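# Align a crooked stack of thin magnet blocks

## Task

Straighten the leaning pile of small, flat magnetic blocks so that every block sits squarely and evenly over the one beneath it.

## Robot and tools

Robot: two arms, left_arm and right_arm, each with six revolute joints (in column order: waist, shoulder, elbow, wrist pitch, wrist yaw, wrist roll) plus a parallel two-finger gripper. Each base sits on an angled plate, and both plates hang from one metal frame behind the arms; a plate and its half of the frame count as part of that arm for clearance warnings. Calibrated bases in the scene frame: left_arm (-0.016, +0.217, +0.081) m, right_arm (+0.012, -0.361, +0.081) m.

Scene frame: origin at table-top height, halfway between the two nominal bases; +z up, +x forward over the table, +y toward left_arm. Arm names do not match image left/right. Fingers point along the gripper's +z and close along its y. end_effector_position (metres) is the point between the finger pads, roughly 1 cm short of the tips; end_effector_quat_wxyz is its orientation. Both can be off by a few centimetres, worse at long reach.

execute_actions takes "actions", a list holding zero or one item, and optional "cameras". An empty list only reads the state and returns every line plus images. An item with "rows" (1 to 15 rows) and "steps" (1 to 15, default 15; at least 6 in practice) runs that many control steps of 1/30 s, one row per step, repeating the last row. An item with only "steps" (up to 300) is a wait measured from the previous result, your reply time included. Each row is one flat list of 14 numbers, each in [-1, 1], covering both arms even if only one moves: left_arm waist, shoulder, elbow, wrist pitch, wrist yaw, wrist roll, grip, then the same seven for right_arm. The six joint numbers per arm are scaled offsets, not poses: they count from that arm's Joint targets as they stood when the action began (not from the previous row). A value of 1.0 equals 1.202 rad for the waist, 1.258 for the shoulder, 1.3 for the elbow, 2.073 for wrist pitch, and 2.022 for wrist yaw and roll. Joint ranges (rad): waist -2.618 to 3.054, shoulder 0.000 to 3.142, elbow 0.000 to 3.142, wrist pitch -1.571 to 1.571, wrist yaw -1.571 to 1.571, wrist roll -2.094 to 2.094; asking more than 0.059 rad beyond one gets the call refused, and true ends may differ by up to 0.059 rad. The grip number is absolute: +1 fully open, -1 closed. Per step each joint target stays within a lead of its measured angle (0.202, 0.258, 0.3, 0.573, 0.522, 0.522 rad), and targets that would shift the gripper over 200 mm are scaled back. The result is read 6 steps before the action ends; those steps finish while you reply.

move takes "target": either one 14-number row laid out as above, or a list of up to 15 such rows. Every row's joint numbers are scaled offsets from the same current Joint targets, not from the previous row. "speed" is the peak speed in rad/s of the joint with the longest travel (0.01 to 2, default 0.5), one value or one per target; "blend" (rad) rounds corners at intermediate targets (default 0 = stop at each). All joints move together, so hand paths curve; there is no obstacle or arm-to-arm avoidance. Paths take at least 0.5 s and stop short if longer than 10 s. Grip values of later targets are applied only after all joints come to rest there. Its result adds a "move:" line: done, off_target (resting more than 0.035 rad from target), moving, held, or fault, optionally limits=held and each lagging arm's farthest joint with its error. Neither done nor off_target tells you about contact. Images of all cameras come by default.



Result lines: Joint positions (rad) per arm, ending with finger opening in metres (0.093 fully open); Joint velocities (rad/s, last = opening rate), shown as "within noise" when idle; Joint targets, the base your next offsets count from; Joint torques (N m, offset and noisy, joints 1 to 3 wrap at ±28); grip_measured on the -1..+1 scale. Pads meet near -0.94 and each millimetre of object width adds about 0.0208; for a firm grip send a value about 0.24 below the width reading, and to release send well above it. Thin parts get less squeeze. "joint sent to its limit" means a joint was clipped at its end; "joint command not followed" means the clearance check altered targets. To stop an arm pressing on something, command its targets back past its measured positions; sending 0 for all joints re-commands current targets.

Heat: holding loads, long reach or pushing into blocked poses warms motors. MOTOR HOT appears at 75 °C; at 90 °C the arm folds and idles for the rest of the scene; at 100 °C it goes limp.

Avoid: knocking any block off the table or leaving one off it, dropping or releasing moving blocks, fast impacts, hard presses, and any collision or squeeze between the two arms (which can end the scene). Brief external tugs on held parts or nudges to loose ones may occur. Prefer slow, smooth, low-effort motions.

Each tool is called after "Request:" as name([rows], argument=value, ...), one row to a line, values as JSON.

## Session

Request:
execute_actions(actions=[])

Scene clock: 0.00 s of 6600.00 s.
left_arm: end_effector_position=(+0.1918, -0.1604, +0.2330) grip_measured=+1.000 end_effector_quat_wxyz=(+0.314, +0.032, +0.945, -0.080) | right_arm: end_effector_position=(+0.3369, -0.2861, +0.3272) grip_measured=+1.000 end_effector_quat_wxyz=(+0.393, +0.201, +0.895, +0.068)
Joint positions: left_arm=[-1.308 1.979 1.578 -0.89 -0.636 -1.12 0.093] | right_arm=[0.604 1.215 1.184 -0.817 0.561 0.774 0.093]
Joint velocities: within noise
Joint torques (N m): no reading
Motor temperatures (°C): left_arm=[30 47 45 46 32 29 34] | right_arm=[29 43 43 40 32 33 31]
Heat: left arm: 47 °C; right arm: 43 °C.
Joint targets: left_arm=[-1.309 1.963 1.591 -0.883 -0.639 -1.120] | right_arm=[0.604 1.212 1.193 -0.822 0.563 0.774]

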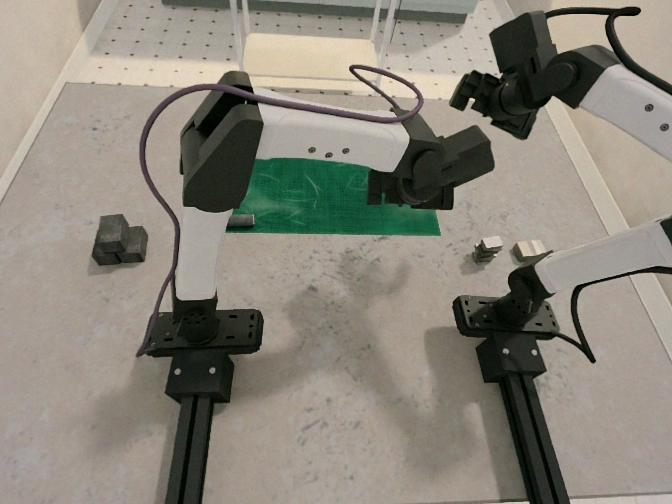

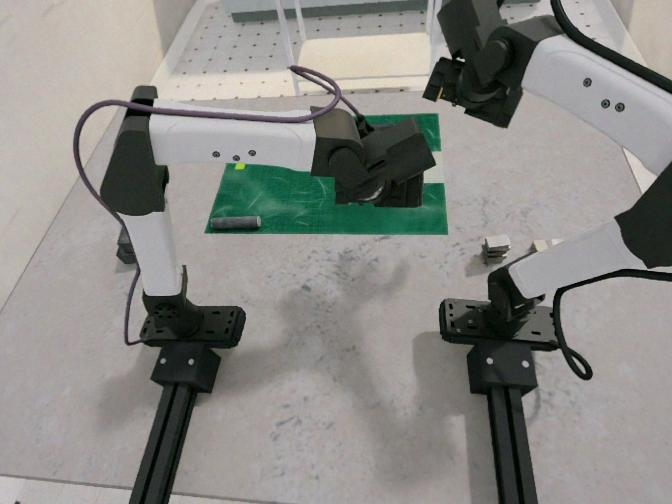

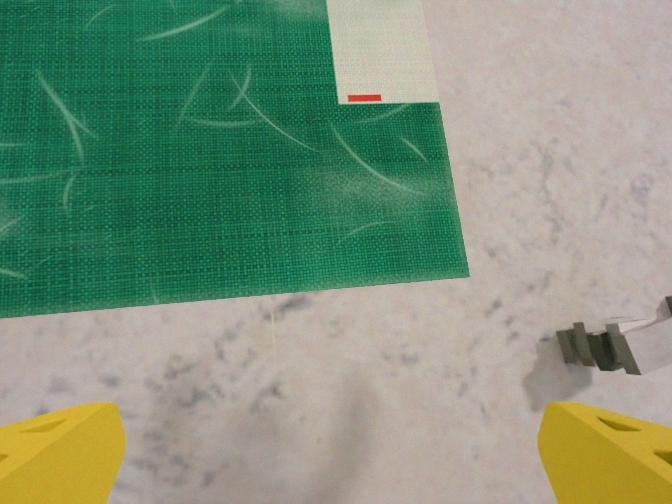

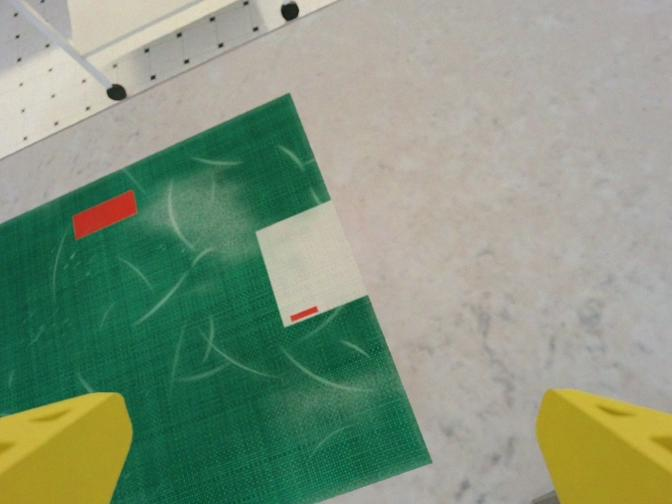

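Request:
zoom_image(camera="cam_head_right", region=[450, 210, 570, 300])

Request:
zoom_image(camera="cam_head_left", region=[440, 215, 560, 305])

Request:
zoom_image(camera="cam_left_wrist", region=[500, 260, 672, 404])

Request:
zoom_image(camera="cam_head_left", region=[70, 190, 190, 280])

Scaled by 4.200 from the camera's 672x504 image, which has a finer 960x720 frame.

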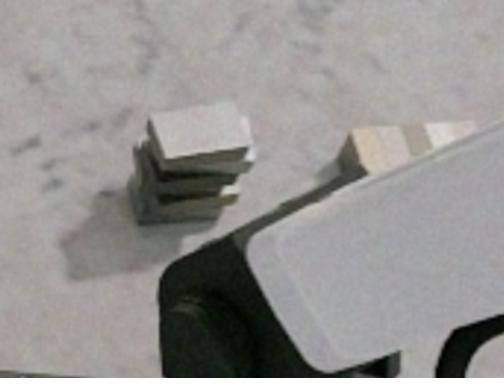

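Scaled by 4.200 from the camera's 672x504 image, which has a finer 960x720 frame.

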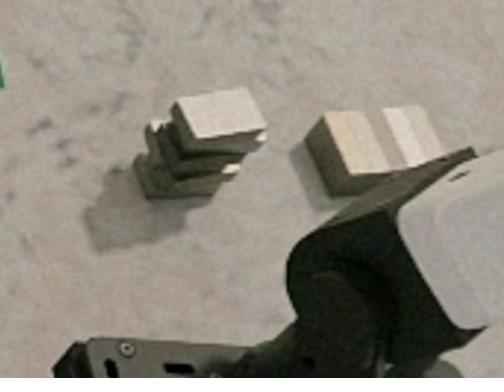

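Scaled by 2.930 from the camera's 672x504 image, which has a finer 960x720 frame.

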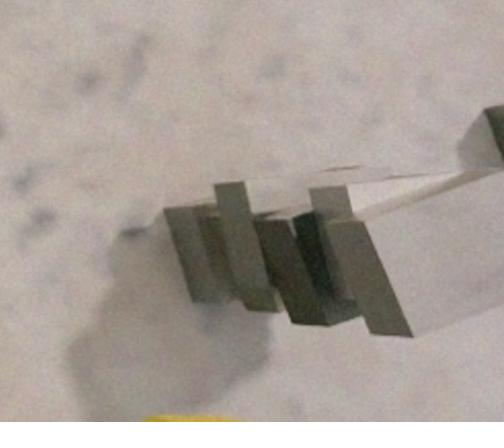

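Scaled by 4.200 from the camera's 672x504 image, which has a finer 960x720 frame.

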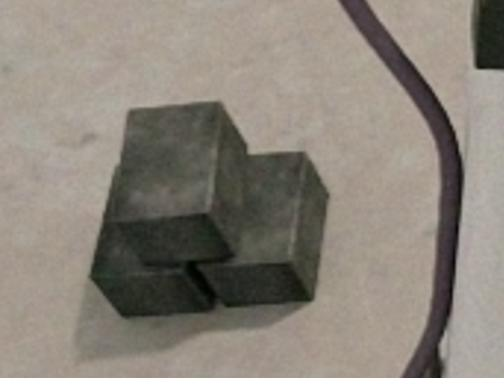

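Request:
move(target=[0,0,0,0,0,0,1,-0.473,-0.0835,-0.247,-0.226,-0.214,-0.383,1], speed=0.6)

Scene clock: 7.17 s of 6600.00 s.
left_arm: end_effector_position=(+0.1918, -0.1604, +0.2330) grip_measured=+1.000 end_effector_quat_wxyz=(+0.314, +0.032, +0.945, -0.080) | right_arm: end_effector_position=(+0.1934, -0.3904, +0.1807) grip_measured=+1.000 end_effector_quat_wxyz=(+0.016, -0.015, +1.000, -0.004)
Joint positions: left_arm=[-1.308 1.979 1.578 -0.89 -0.636 -1.12 0.093] | right_arm=[0.044 1.12 0.883 -1.258 0.139 0.008 0.093]
Joint torques (N m): left_arm=[-1.02 -10.73 7.94 0.84 -0.4 -0.03] | right_arm=[-0.58 -3.25 4.42 0.14 -0.01 -0.06]
Joint targets: left_arm=[-1.309 1.963 1.591 -0.883 -0.639 -1.120] | right_arm=[0.035 1.107 0.872 -1.291 0.130 0.000]
Kept back: nothing.
move: done
camera_calibration:
cam_right_wrist: T_world_to_cam=[[0.0190471, -0.999757, 0.0110954, -0.396927], [-0.918907, -0.0131313, 0.394255, 0.140443], [-0.394013, -0.0177051, -0.918934, 0.31444], [0, 0, 0, 1]]

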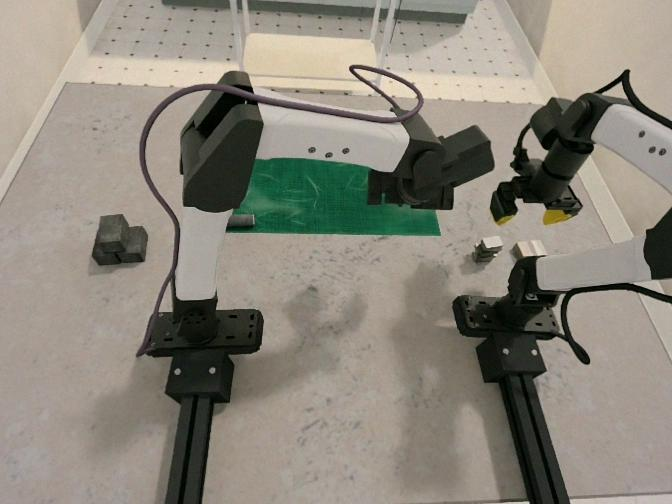

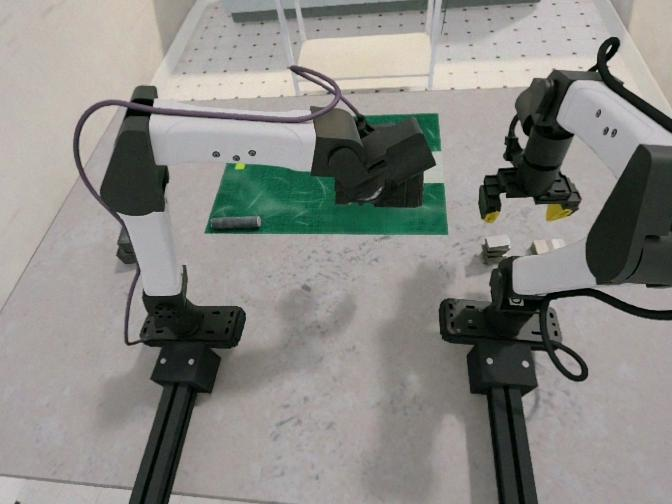

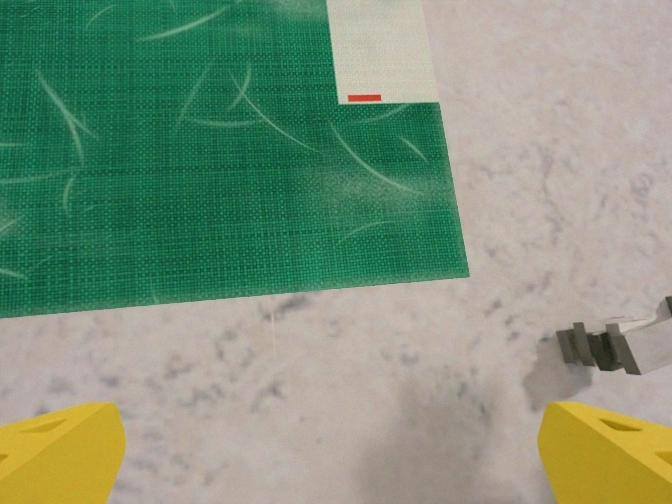

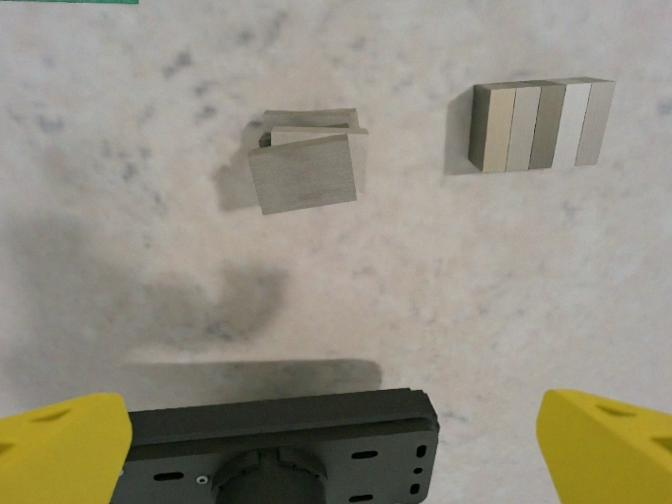

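Request:
zoom_image(camera="cam_right_wrist", region=[200, 70, 410, 230])

Request:
zoom_image(camera="cam_right_wrist", region=[440, 60, 650, 190])

Request:
zoom_image(camera="cam_head_right", region=[450, 210, 590, 300])

Scaled by 2.400 from the camera's 672x504 image, which has a finer 960x720 frame.

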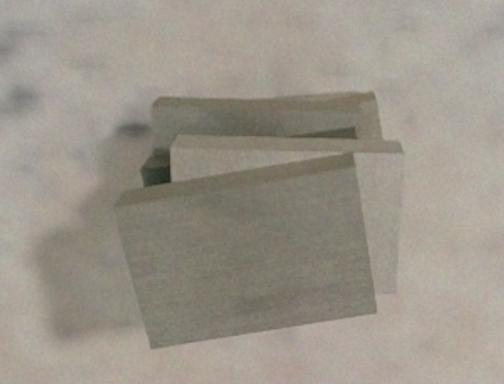

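Scaled by 2.400 from the camera's 672x504 image, which has a finer 960x720 frame.

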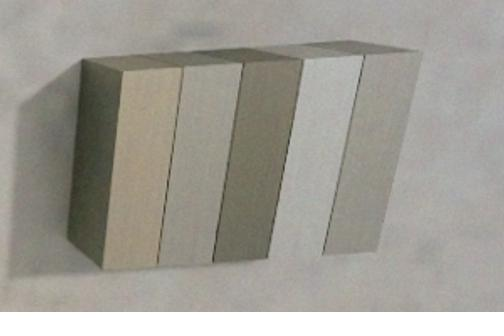

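Scaled by 3.600 from the camera's 672x504 image, which has a finer 960x720 frame.

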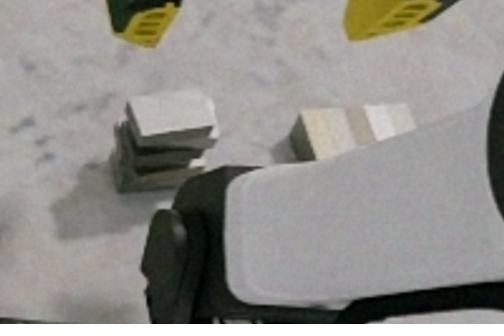

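Request:
zoom_image(camera="cam_left_wrist", region=[540, 290, 672, 389])

Request:
zoom_image(camera="cam_head_right", region=[470, 225, 526, 267])

Request:
zoom_image(camera="cam_head_left", region=[460, 225, 516, 267])

Scaled by 3.818 from the camera's 672x504 image, which has a finer 960x720 frame.

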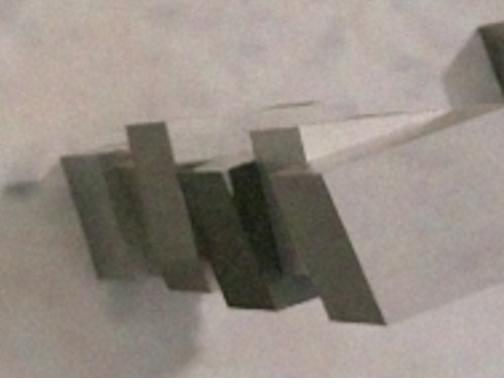

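Scaled by 9.000 from the camera's 672x504 image, which has a finer 960x720 frame.

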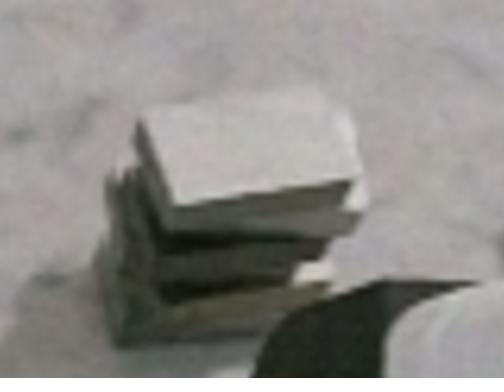

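Scaled by 9.000 from the camera's 672x504 image, which has a finer 960x720 frame.

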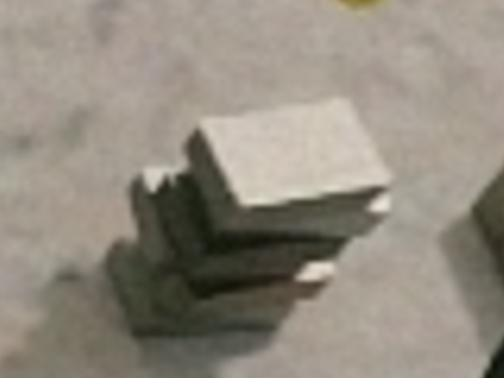

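Request:
move(target=[0,0,0,0,0,0,1,-0.015,0.625,0.297,-0.060,-0.013,0,1], speed=0.6)

Request:
zoom_image(camera="cam_right_wrist", region=[200, 100, 450, 300])

Scene clock: 18.40 s of 6600.00 s.
left_arm: end_effector_position=(+0.1918, -0.1604, +0.2330) grip_measured=+1.000 end_effector_quat_wxyz=(+0.314, +0.032, +0.945, -0.080) | right_arm: end_effector_position=(+0.2409, -0.3795, +0.1158) grip_measured=+1.000 end_effector_quat_wxyz=(-0.247, -0.039, +0.968, +0.004)
Joint positions: left_arm=[-1.308 1.979 1.578 -0.89 -0.636 -1.12 0.093] | right_arm=[0.026 1.882 1.236 -1.38 0.114 0.007 0.093]
Joint torques (N m): left_arm=[-1.09 -10.67 7.88 0.85 -0.39 -0.03] | right_arm=[0.2 -5.85 5.52 -1.27 0.01 -0.08]
Motor temperatures (°C): left_arm=[30 53 47 46 32 29 33] | right_arm=[29 43 44 40 32 32 31]
Heat: left arm: 53 °C; right arm: 44 °C.
Joint targets: left_arm=[-1.309 1.963 1.591 -0.883 -0.639 -1.120] | right_arm=[0.017 1.893 1.258 -1.415 0.104 -0.001]
Kept back: nothing.
move: done
camera_calibration:
cam_right_wrist: T_world_to_cam=[[0.0646881, -0.997722, -0.019137, -0.39291], [-0.591694, -0.0537913, 0.804366, 0.0680092], [-0.803563, -0.0407097, -0.593826, 0.326028], [0, 0, 0, 1]]

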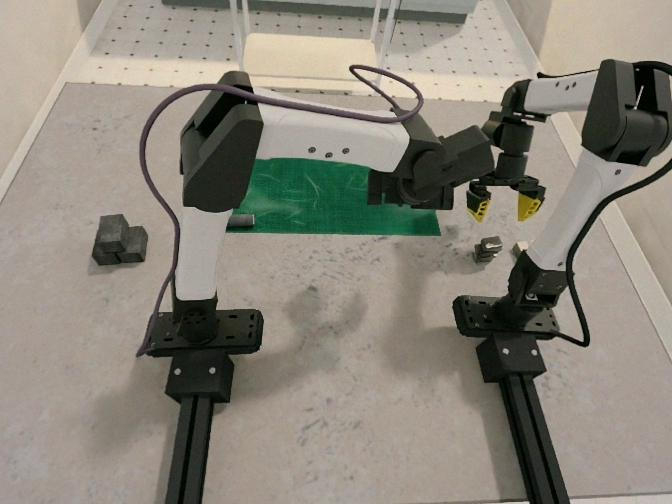

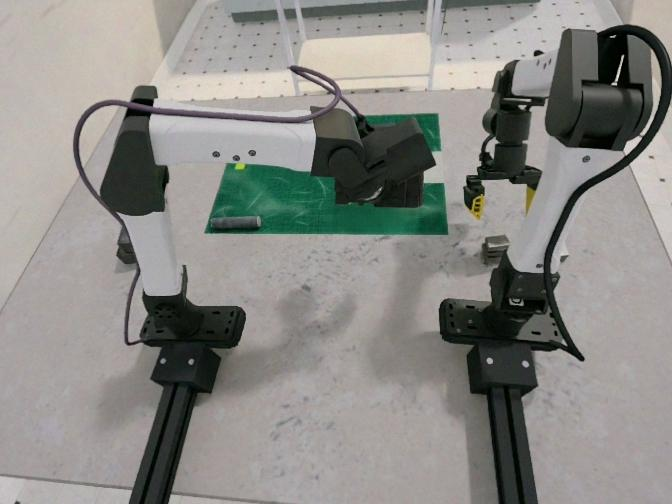

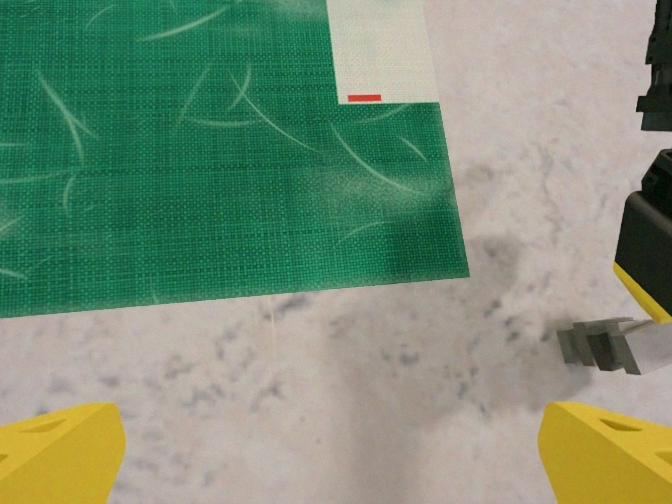

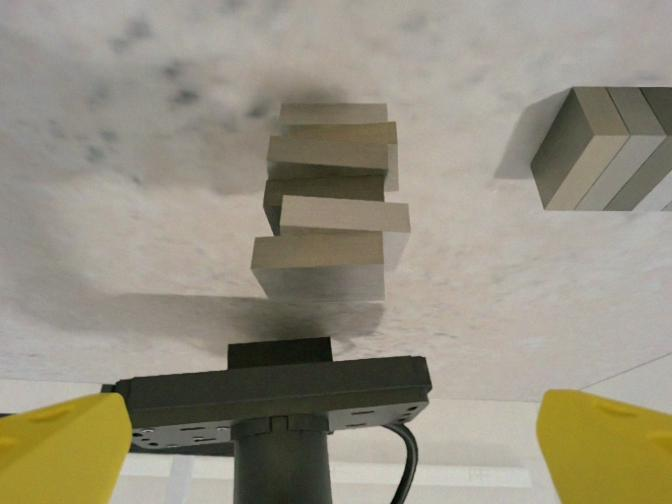

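Scaled by 2.016 from the camera's 672x504 image, which has a finer 960x720 frame.

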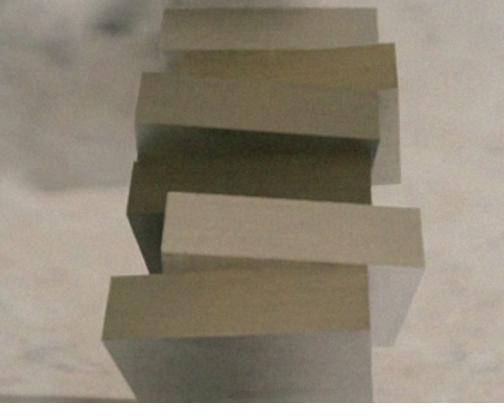

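Request:
zoom_image(camera="cam_head_left", region=[440, 100, 580, 240])

Request:
zoom_image(camera="cam_left_wrist", region=[560, 120, 672, 232])

Scaled by 3.600 from the camera's 672x504 image, which has a finer 960x720 frame.

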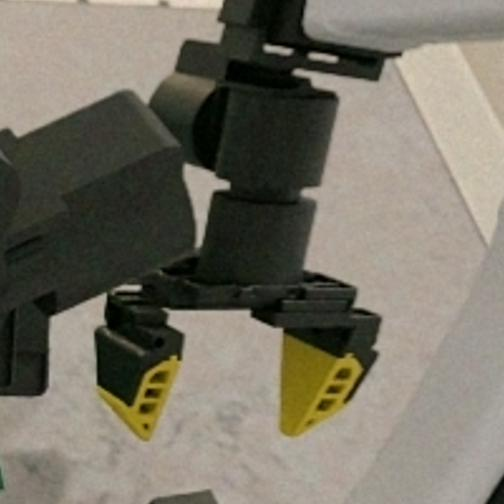

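Scaled by 4.500 from the camera's 672x504 image, which has a finer 960x720 frame.

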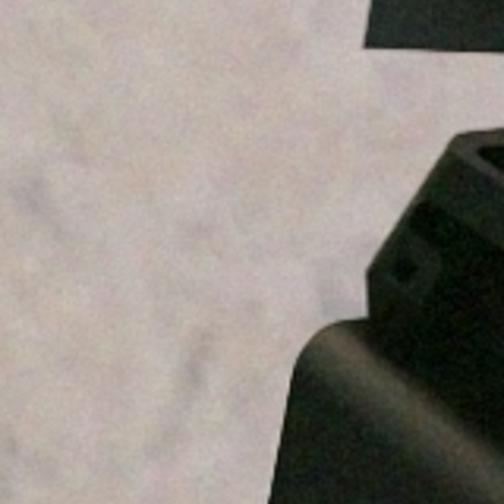

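Request:
move(target=[0,0,0,0,0,0,1,0.025,-0.4563,-0.3454,0.1751,0.009,-0.8185,1], speed=0.8)

Request:
zoom_image(camera="cam_right_wrist", region=[200, 200, 470, 420])

Scene clock: 27.27 s of 6600.00 s.
left_arm: end_effector_position=(+0.1918, -0.1604, +0.2330) grip_measured=+1.000 end_effector_quat_wxyz=(+0.314, +0.032, +0.945, -0.080) | right_arm: end_effector_position=(+0.2161, -0.3794, +0.1293) grip_measured=+1.000 end_effector_quat_wxyz=(+0.010, +0.747, -0.664, -0.022)
Joint positions: left_arm=[-1.308 1.979 1.578 -0.89 -0.636 -1.12 0.093] | right_arm=[0.038 1.336 0.821 -1.058 0.114 -1.647 0.093]
Joint torques (N m): left_arm=[-1.03 -10.66 7.91 0.84 -0.39 -0.04] | right_arm=[1.55 -4.66 3.79 0.29 0.11 -0.14]
Joint targets: left_arm=[-1.309 1.963 1.591 -0.883 -0.639 -1.120] | right_arm=[0.047 1.319 0.809 -1.052 0.122 -1.655]
Kept back: nothing.
move: done
camera_calibration:
cam_right_wrist: T_world_to_cam=[[0.993284, 0.107518, -0.0427364, -0.169301], [0.115601, -0.906958, 0.405047, -0.382429], [0.00478969, -0.407267, -0.913296, 0.0416079], [0, 0, 0, 1]]

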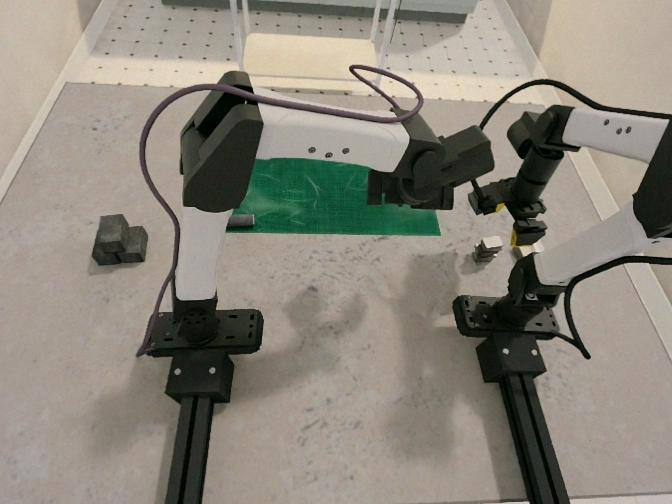

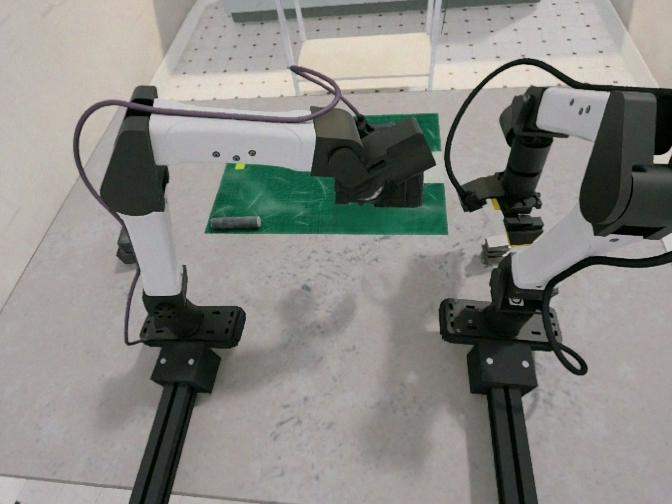

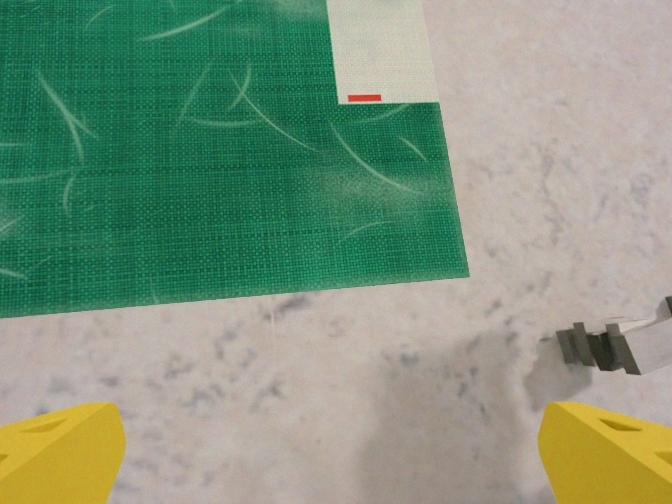

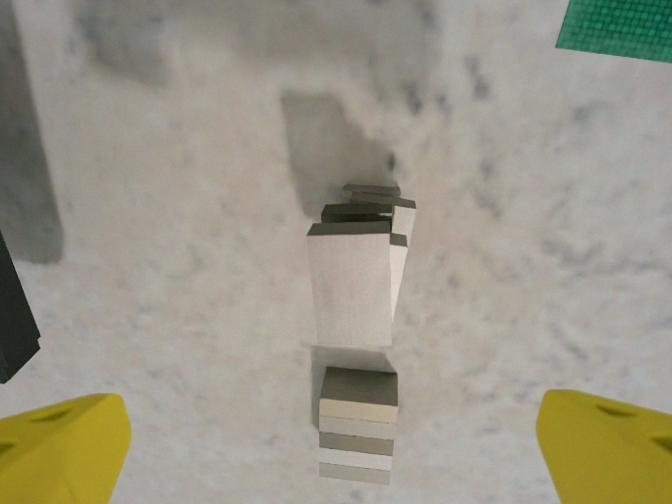

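Scaled by 1.867 from the camera's 672x504 image, which has a finer 960x720 frame.

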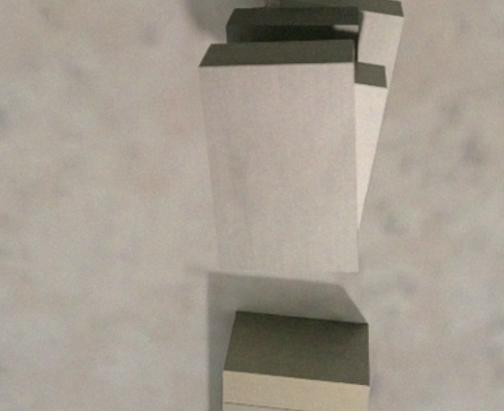

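Request:
move(target=[0,0,0,0,0,0,1,-0.0507,0.1948,-0.1923,0.2513,0.0074,0,1], speed=0.5)

Request:
zoom_image(camera="cam_right_wrist", region=[120, 200, 560, 504])

Request:
zoom_image(camera="cam_left_wrist", region=[500, 200, 672, 390])

Request:
zoom_image(camera="cam_head_left", region=[440, 160, 580, 280])

Scene clock: 29.90 s of 6600.00 s.
left_arm: end_effector_position=(+0.1918, -0.1604, +0.2330) grip_measured=+1.000 end_effector_quat_wxyz=(+0.314, +0.032, +0.945, -0.080) | right_arm: end_effector_position=(+0.2218, -0.3784, +0.0330) grip_measured=+1.000 end_effector_quat_wxyz=(+0.002, +0.732, -0.682, -0.001)
Joint positions: left_arm=[-1.308 1.979 1.578 -0.89 -0.636 -1.12 0.093] | right_arm=[-0.005 1.554 0.567 -0.538 0.128 -1.648 0.093]
Joint torques (N m): left_arm=[-0.95 -10.71 7.92 0.86 -0.39 -0.02] | right_arm=[-0.18 -2.93 3.02 0.4 0.16 -0.1]
Joint targets: left_arm=[-1.309 1.963 1.591 -0.883 -0.639 -1.120] | right_arm=[-0.014 1.564 0.559 -0.531 0.137 -1.655]
Kept back: nothing.
move: done
camera_calibration:
cam_right_wrist: T_world_to_cam=[[0.99822, 0.0596134, -0.00181824, -0.199682], [0.0547744, -0.904278, 0.423415, -0.329241], [0.023597, -0.422761, -0.905934, -0.056152], [0, 0, 0, 1]]

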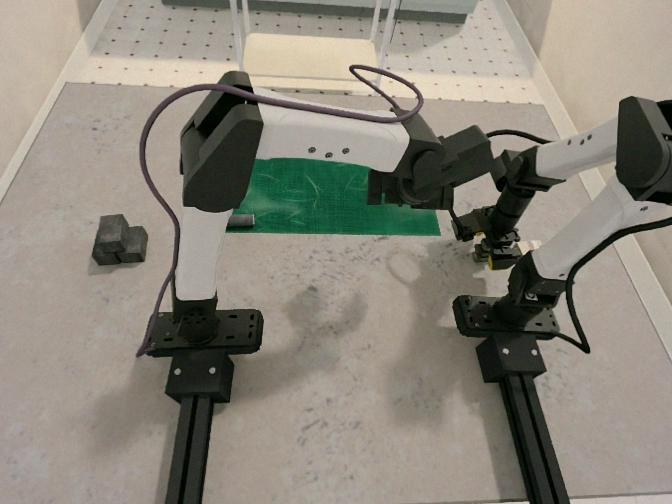

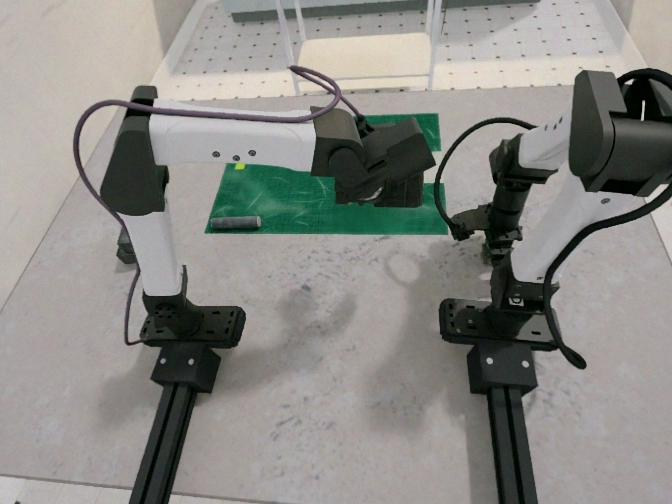

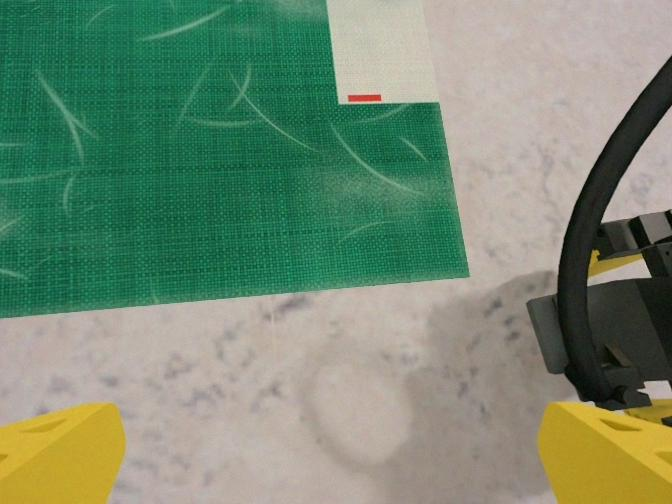

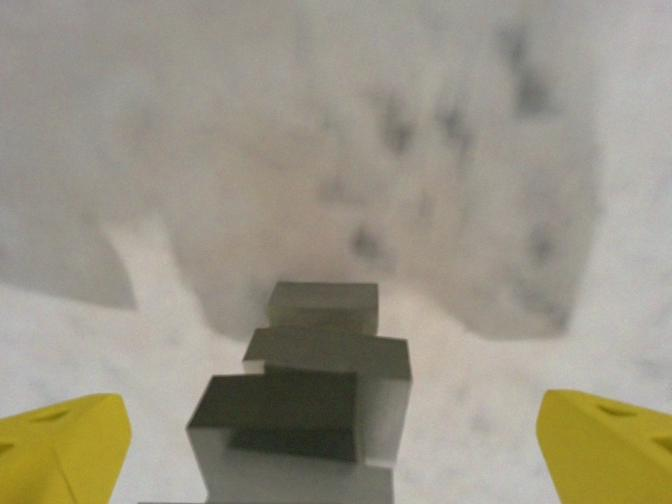

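Scaled by 1.145 from the camera's 672x504 image, which has a finer 960x720 frame.

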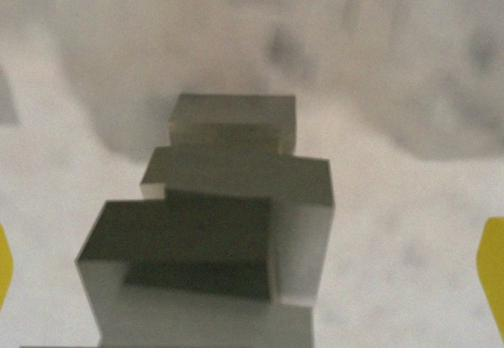

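Scaled by 2.653 from the camera's 672x504 image, which has a finer 960x720 frame.

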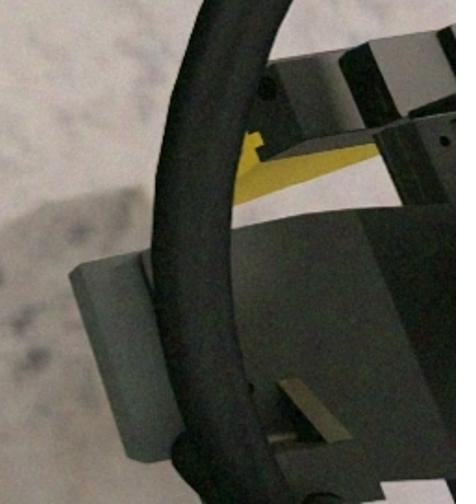

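Scaled by 3.600 from the camera's 672x504 image, which has a finer 960x720 frame.

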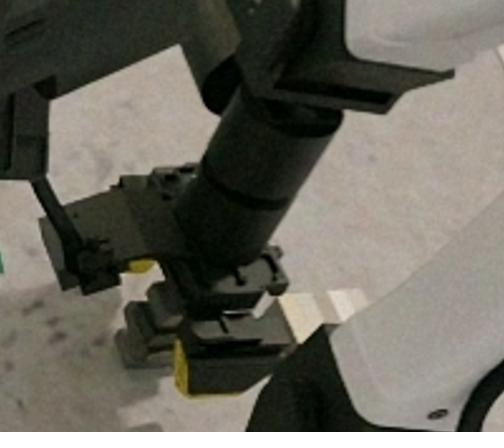

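Request:
execute_actions([
  {"rows":[[0,0,0,0,0,0,1,0,0,0,0,0,0,0.95],[0,0,0,0,0,0,1,0,0,0,0,0,0,0.9],[0,0,0,0,0,0,1,0,0,0,0,0,0,0.85],[0,0,0,0,0,0,1,0,0,0,0,0,0,0.8],[0,0,0,0,0,0,1,0,0,0,0,0,0,0.75],[0,0,0,0,0,0,1,0,0,0,0,0,0,0.7],[0,0,0,0,0,0,1,0,0,0,0,0,0,0.65],[0,0,0,0,0,0,1,0,0,0,0,0,0,0.6],[0,0,0,0,0,0,1,0,0,0,0,0,0,0.55],[0,0,0,0,0,0,1,0,0,0,0,0,0,0.5],[0,0,0,0,0,0,1,0,0,0,0,0,0,0.45],[0,0,0,0,0,0,1,0,0,0,0,0,0,0.4],[0,0,0,0,0,0,1,0,0,0,0,0,0,0.35],[0,0,0,0,0,0,1,0,0,0,0,0,0,0.3],[0,0,0,0,0,0,1,0,0,0,0,0,0,0.25]],"steps":15},
], cameras=[])

Request:
execute_actions([
  {"rows":[[0,0,0,0,0,0,1,0,0,0,0,0,0,0.235],[0,0,0,0,0,0,1,0,0,0,0,0,0,0.22],[0,0,0,0,0,0,1,0,0,0,0,0,0,0.205],[0,0,0,0,0,0,1,0,0,0,0,0,0,0.19],[0,0,0,0,0,0,1,0,0,0,0,0,0,0.175],[0,0,0,0,0,0,1,0,0,0,0,0,0,0.16],[0,0,0,0,0,0,1,0,0,0,0,0,0,0.145],[0,0,0,0,0,0,1,0,0,0,0,0,0,0.13],[0,0,0,0,0,0,1,0,0,0,0,0,0,0.115],[0,0,0,0,0,0,1,0,0,0,0,0,0,0.1],[0,0,0,0,0,0,1,0,0,0,0,0,0,0.085],[0,0,0,0,0,0,1,0,0,0,0,0,0,0.07],[0,0,0,0,0,0,1,0,0,0,0,0,0,0.055],[0,0,0,0,0,0,1,0,0,0,0,0,0,0.04],[0,0,0,0,0,0,1,0,0,0,0,0,0,0.025]],"steps":15},
], cameras=["cam_right_wrist"])

Scene clock: 31.60 s of 6600.00 s.
Steps of this call (1-42: nothing new was sent; 43-51: this action's first 9). Readings (joint positions of left_arm | right_arm):
43: [-1.308 1.979 1.578 -0.890 -0.636 -1.120] | [-0.005 1.554 0.567 -0.537 0.128 -1.648]
44: [-1.308 1.979 1.578 -0.890 -0.636 -1.120] | [-0.005 1.554 0.567 -0.537 0.128 -1.648]
46: [-1.308 1.979 1.578 -0.890 -0.636 -1.120] | [-0.005 1.554 0.567 -0.537 0.129 -1.648]
50: [-1.308 1.979 1.578 -0.890 -0.636 -1.120] | [-0.005 1.554 0.567 -0.537 0.129 -1.648]
51: the state above

Scene clock: 32.10 s of 6600.00 s.
left_arm: end_effector_position=(+0.1918, -0.1604, +0.2330) grip_measured=+1.000 end_effector_quat_wxyz=(+0.314, +0.032, +0.945, -0.080) | right_arm: end_effector_position=(+0.2219, -0.3784, +0.0330) grip_measured=+0.126 end_effector_quat_wxyz=(+0.002, +0.732, -0.682, -0.001)
Joint positions: left_arm=[-1.308 1.979 1.578 -0.89 -0.636 -1.12 0.093] | right_arm=[-0.005 1.554 0.567 -0.537 0.129 -1.648 0.051]
Joint velocities: left_arm=[within noise] | right_arm=[-0.002 -0.012 -0.012 0.037 0.007 -0.007 -0.021]
Joint torques (N m): left_arm=[-1.09 -10.69 7.98 0.86 -0.38 -0.03] | right_arm=[-0.14 -3 2.95 0.41 0.16 -0.12]
Joint targets: left_arm=[-1.309 1.963 1.591 -0.883 -0.639 -1.120] | right_arm=[-0.014 1.564 0.559 -0.531 0.138 -1.655]
Steps of this call (1-6: your previous action's last 6; 7-15: this action's first 9). Readings (joint positions of left_arm | right_arm):
7: [-1.308 1.979 1.578 -0.890 -0.636 -1.120] | [-0.005 1.554 0.567 -0.537 0.129 -1.648]
8: [-1.308 1.979 1.578 -0.890 -0.636 -1.120] | [-0.005 1.554 0.567 -0.537 0.129 -1.648]
10: [-1.308 1.979 1.578 -0.890 -0.636 -1.120] | [-0.005 1.554 0.567 -0.537 0.129 -1.648]
14: [-1.308 1.979 1.578 -0.890 -0.636 -1.120] | [-0.005 1.554 0.567 -0.537 0.129 -1.648]
15: the state above
camera_calibration:
cam_right_wrist: T_world_to_cam=[[0.998204, 0.059898, -0.00108868, -0.199774], [0.0547134, -0.904099, 0.423805, -0.329242], [0.0244008, -0.423103, -0.905753, -0.0564984], [0, 0, 0, 1]]
Images, in order: cam_right_wrist.

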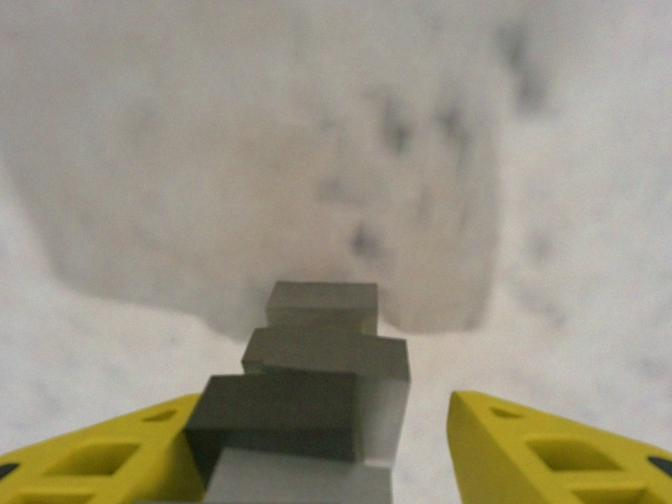

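Request:
execute_actions([
  {"rows":[[0,0,0,0,0,0,1,0,0,0,0,0,0,0.012],[0,0,0,0,0,0,1,0,0,0,0,0,0,0],[0,0,0,0,0,0,1,0,0,0,0,0,0,-0.012],[0,0,0,0,0,0,1,0,0,0,0,0,0,-0.024],[0,0,0,0,0,0,1,0,0,0,0,0,0,-0.036],[0,0,0,0,0,0,1,0,0,0,0,0,0,-0.048],[0,0,0,0,0,0,1,0,0,0,0,0,0,-0.06],[0,0,0,0,0,0,1,0,0,0,0,0,0,-0.072],[0,0,0,0,0,0,1,0,0,0,0,0,0,-0.084],[0,0,0,0,0,0,1,0,0,0,0,0,0,-0.096],[0,0,0,0,0,0,1,0,0,0,0,0,0,-0.108],[0,0,0,0,0,0,1,0,0,0,0,0,0,-0.12],[0,0,0,0,0,0,1,0,0,0,0,0,0,-0.132],[0,0,0,0,0,0,1,0,0,0,0,0,0,-0.144],[0,0,0,0,0,0,1,0,0,0,0,0,0,-0.156]],"steps":15},
], cameras=[])

Request:
execute_actions([
  {"rows":[[0,0,0,0,0,0,1,0,0,0,0,0,0,-0.168],[0,0,0,0,0,0,1,0,0,0,0,0,0,-0.18],[0,0,0,0,0,0,1,0,0,0,0,0,0,-0.192],[0,0,0,0,0,0,1,0,0,0,0,0,0,-0.204],[0,0,0,0,0,0,1,0,0,0,0,0,0,-0.216],[0,0,0,0,0,0,1,0,0,0,0,0,0,-0.228],[0,0,0,0,0,0,1,0,0,0,0,0,0,-0.24],[0,0,0,0,0,0,1,0,0,0,0,0,0,-0.252],[0,0,0,0,0,0,1,0,0,0,0,0,0,-0.264],[0,0,0,0,0,0,1,0,0,0,0,0,0,-0.276],[0,0,0,0,0,0,1,0,0,0,0,0,0,-0.288],[0,0,0,0,0,0,1,0,0,0,0,0,0,-0.3],[0,0,0,0,0,0,1,0,0,0,0,0,0,-0.312],[0,0,0,0,0,0,1,0,0,0,0,0,0,-0.324],[0,0,0,0,0,0,1,0,0,0,0,0,0,-0.336]],"steps":15},
], cameras=["cam_right_wrist"])

Scene clock: 33.30 s of 6600.00 s.
Steps of this call (1-6: your previous action's last 6; 7-15: toward your last target; 16-27: nothing new was sent; 28-36: this action's first 9). Readings (joint positions of left_arm | right_arm):
28: [-1.308 1.979 1.578 -0.890 -0.636 -1.120] | [-0.005 1.554 0.567 -0.537 0.129 -1.648]
29: [-1.308 1.979 1.578 -0.890 -0.636 -1.120] | [-0.005 1.554 0.567 -0.537 0.129 -1.648]
31: [-1.308 1.979 1.578 -0.890 -0.636 -1.120] | [-0.005 1.554 0.567 -0.537 0.129 -1.648]
35: [-1.308 1.979 1.578 -0.890 -0.636 -1.120] | [-0.005 1.554 0.567 -0.537 0.129 -1.648]
36: the state above

Scene clock: 33.80 s of 6600.00 s.
left_arm: end_effector_position=(+0.1918, -0.1604, +0.2330) grip_measured=+1.000 end_effector_quat_wxyz=(+0.314, +0.032, +0.945, -0.080) | right_arm: end_effector_position=(+0.2219, -0.3785, +0.0330) grip_measured=-0.255 end_effector_quat_wxyz=(+0.002, +0.732, -0.682, -0.001)
Joint positions: left_arm=[-1.308 1.979 1.578 -0.89 -0.636 -1.12 0.093] | right_arm=[-0.005 1.554 0.567 -0.537 0.129 -1.648 0.033]
Joint velocities: left_arm=[within noise] | right_arm=[-0.002 0.002 -0.017 0.022 -0.022 -0.037 -0.016]
Joint torques (N m): left_arm=[-0.98 -10.69 7.98 0.86 -0.38 -0.02] | right_arm=[-0.2 -3.17 2.82 0.4 0.14 -0.1]
Joint targets: left_arm=[-1.309 1.963 1.591 -0.883 -0.639 -1.120] | right_arm=[-0.014 1.564 0.559 -0.531 0.137 -1.655]
Steps of this call (1-6: your previous action's last 6; 7-15: this action's first 9). Readings (joint positions of left_arm | right_arm):
7: [-1.308 1.979 1.578 -0.890 -0.636 -1.120] | [-0.005 1.554 0.567 -0.537 0.129 -1.648]
8: [-1.308 1.979 1.578 -0.890 -0.636 -1.120] | [-0.005 1.554 0.567 -0.537 0.129 -1.648]
10: [-1.308 1.979 1.578 -0.890 -0.636 -1.120] | [-0.005 1.554 0.567 -0.537 0.129 -1.648]
14: [-1.308 1.979 1.578 -0.890 -0.636 -1.120] | [-0.005 1.554 0.567 -0.537 0.129 -1.648]
15: the state above
camera_calibration:
cam_right_wrist: T_world_to_cam=[[0.998204, 0.0598988, -0.001114, -0.199769], [0.0547156, -0.903938, 0.42415, -0.32925], [0.0243991, -0.423449, -0.905591, -0.0566612], [0, 0, 0, 1]]
Images, in order: cam_right_wrist.

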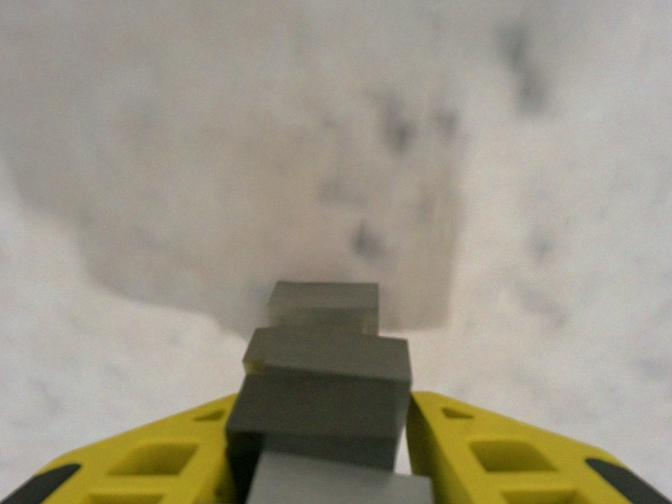

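Request:
execute_actions([
  {"rows":[[0,0,0,0,0,0,1,0,0,0,0,0,0,-0.343],[0,0,0,0,0,0,1,0,0,0,0,0,0,-0.35],[0,0,0,0,0,0,1,0,0,0,0,0,0,-0.357],[0,0,0,0,0,0,1,0,0,0,0,0,0,-0.364],[0,0,0,0,0,0,1,0,0,0,0,0,0,-0.371],[0,0,0,0,0,0,1,0,0,0,0,0,0,-0.378],[0,0,0,0,0,0,1,0,0,0,0,0,0,-0.385],[0,0,0,0,0,0,1,0,0,0,0,0,0,-0.392],[0,0,0,0,0,0,1,0,0,0,0,0,0,-0.399],[0,0,0,0,0,0,1,0,0,0,0,0,0,-0.406],[0,0,0,0,0,0,1,0,0,0,0,0,0,-0.413],[0,0,0,0,0,0,1,0,0,0,0,0,0,-0.42],[0,0,0,0,0,0,1,0,0,0,0,0,0,-0.43],[0,0,0,0,0,0,1,0,0,0,0,0,0,-0.44],[0,0,0,0,0,0,1,0,0,0,0,0,0,-0.45]],"steps":15},
], cameras=[])

Request:
wait(seconds=0.6)

Request:
zoom_image(camera="cam_right_wrist", region=[180, 250, 500, 504])

Request:
zoom_image(camera="cam_head_left", region=[440, 190, 560, 280])

Scene clock: 34.67 s of 6600.00 s.
Steps of this call (1-6: your previous action's last 6; 7-15: toward your last target; 16-17: nothing new was sent; 18-26: this action's first 9). Readings (joint positions of left_arm | right_arm):
18: [-1.308 1.979 1.578 -0.890 -0.636 -1.120] | [-0.005 1.554 0.567 -0.538 0.129 -1.648]
19: [-1.308 1.979 1.578 -0.890 -0.636 -1.120] | [-0.005 1.554 0.567 -0.538 0.129 -1.648]
21: [-1.308 1.979 1.578 -0.890 -0.636 -1.120] | [-0.005 1.554 0.567 -0.538 0.130 -1.648]
25: [-1.308 1.979 1.578 -0.890 -0.636 -1.120] | [-0.005 1.554 0.567 -0.538 0.130 -1.648]
26: the state above

Scene clock: 35.47 s of 6600.00 s.
left_arm: end_effector_position=(+0.1918, -0.1604, +0.2330) grip_measured=+1.000 end_effector_quat_wxyz=(+0.314, +0.032, +0.945, -0.080) | right_arm: end_effector_position=(+0.2218, -0.3786, +0.0330) grip_measured=-0.448 end_effector_quat_wxyz=(+0.002, +0.732, -0.682, -0.001)
Joint positions: left_arm=[-1.308 1.979 1.578 -0.89 -0.636 -1.12 0.093] | right_arm=[-0.005 1.554 0.567 -0.537 0.13 -1.648 0.024]
Joint torques (N m): left_arm=[-0.94 -10.7 7.91 0.84 -0.38 -0.02] | right_arm=[-0.16 -3.07 2.89 0.44 0.11 -0.07]
Joint targets: left_arm=[-1.309 1.963 1.591 -0.883 -0.639 -1.120] | right_arm=[-0.014 1.564 0.559 -0.531 0.137 -1.655]
Steps of this call (1-6: your previous action's last 6; 7-15: toward your last target; 16-24: nothing new was sent). Readings (joint positions of left_arm | right_arm):
1: [-1.308 1.979 1.578 -0.890 -0.636 -1.120] | [-0.005 1.554 0.567 -0.538 0.130 -1.648]
2: [-1.308 1.979 1.578 -0.890 -0.636 -1.120] | [-0.005 1.554 0.567 -0.538 0.130 -1.648]
4: [-1.308 1.979 1.578 -0.890 -0.636 -1.120] | [-0.005 1.554 0.567 -0.538 0.130 -1.648]
8: [-1.308 1.979 1.578 -0.890 -0.636 -1.120] | [-0.005 1.554 0.567 -0.538 0.130 -1.648]
24: the state above
All arms were judged still, so your last target was given up. Each gripper or tool keeps its last command.
camera_calibration:
cam_right_wrist: T_world_to_cam=[[0.9982, 0.0599482, -0.00151684, -0.19964], [0.0549223, -0.903774, 0.424471, -0.329298], [0.0240754, -0.423791, -0.90544, -0.0567482], [0, 0, 0, 1]]

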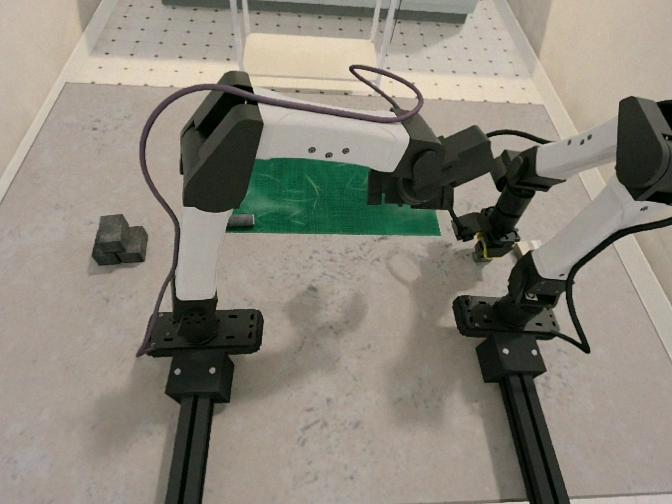

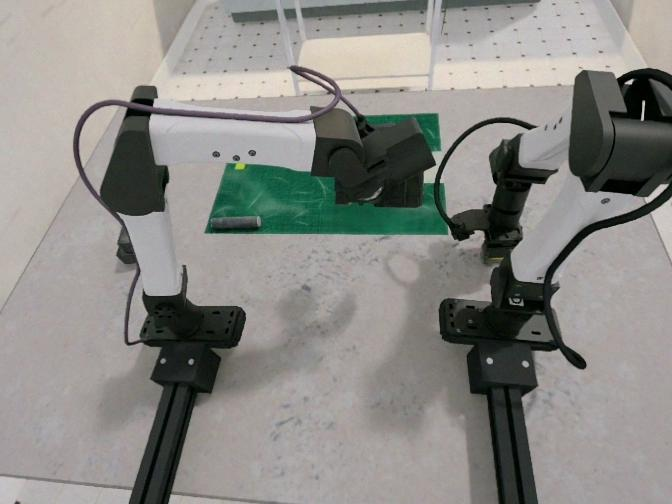

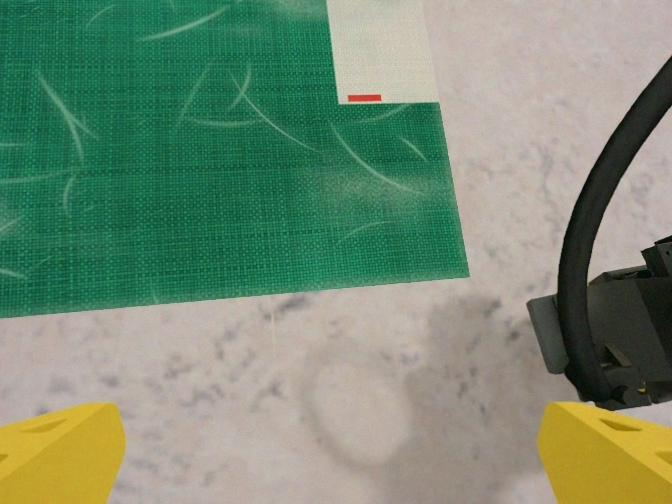

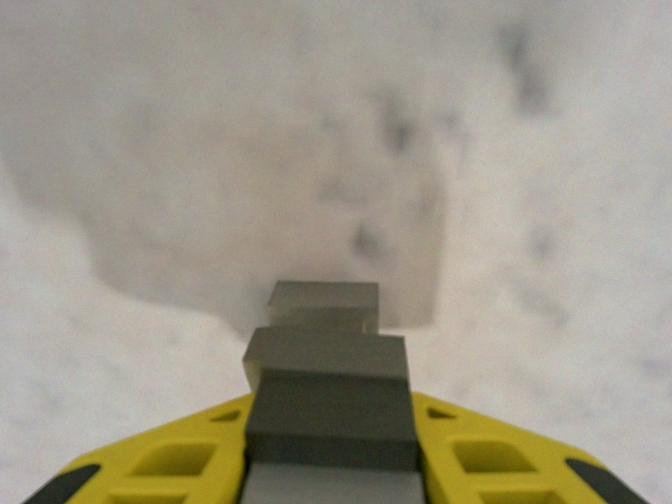

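Scaled by 1.575 from the camera's 672x504 image, which has a finer 960x720 frame.

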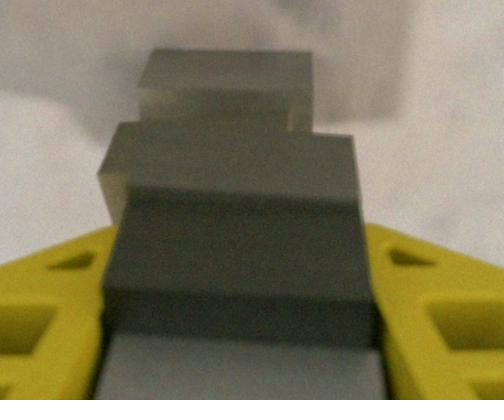

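Scaled by 4.200 from the camera's 672x504 image, which has a finer 960x720 frame.

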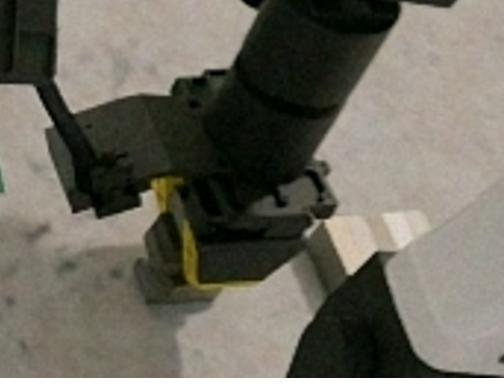

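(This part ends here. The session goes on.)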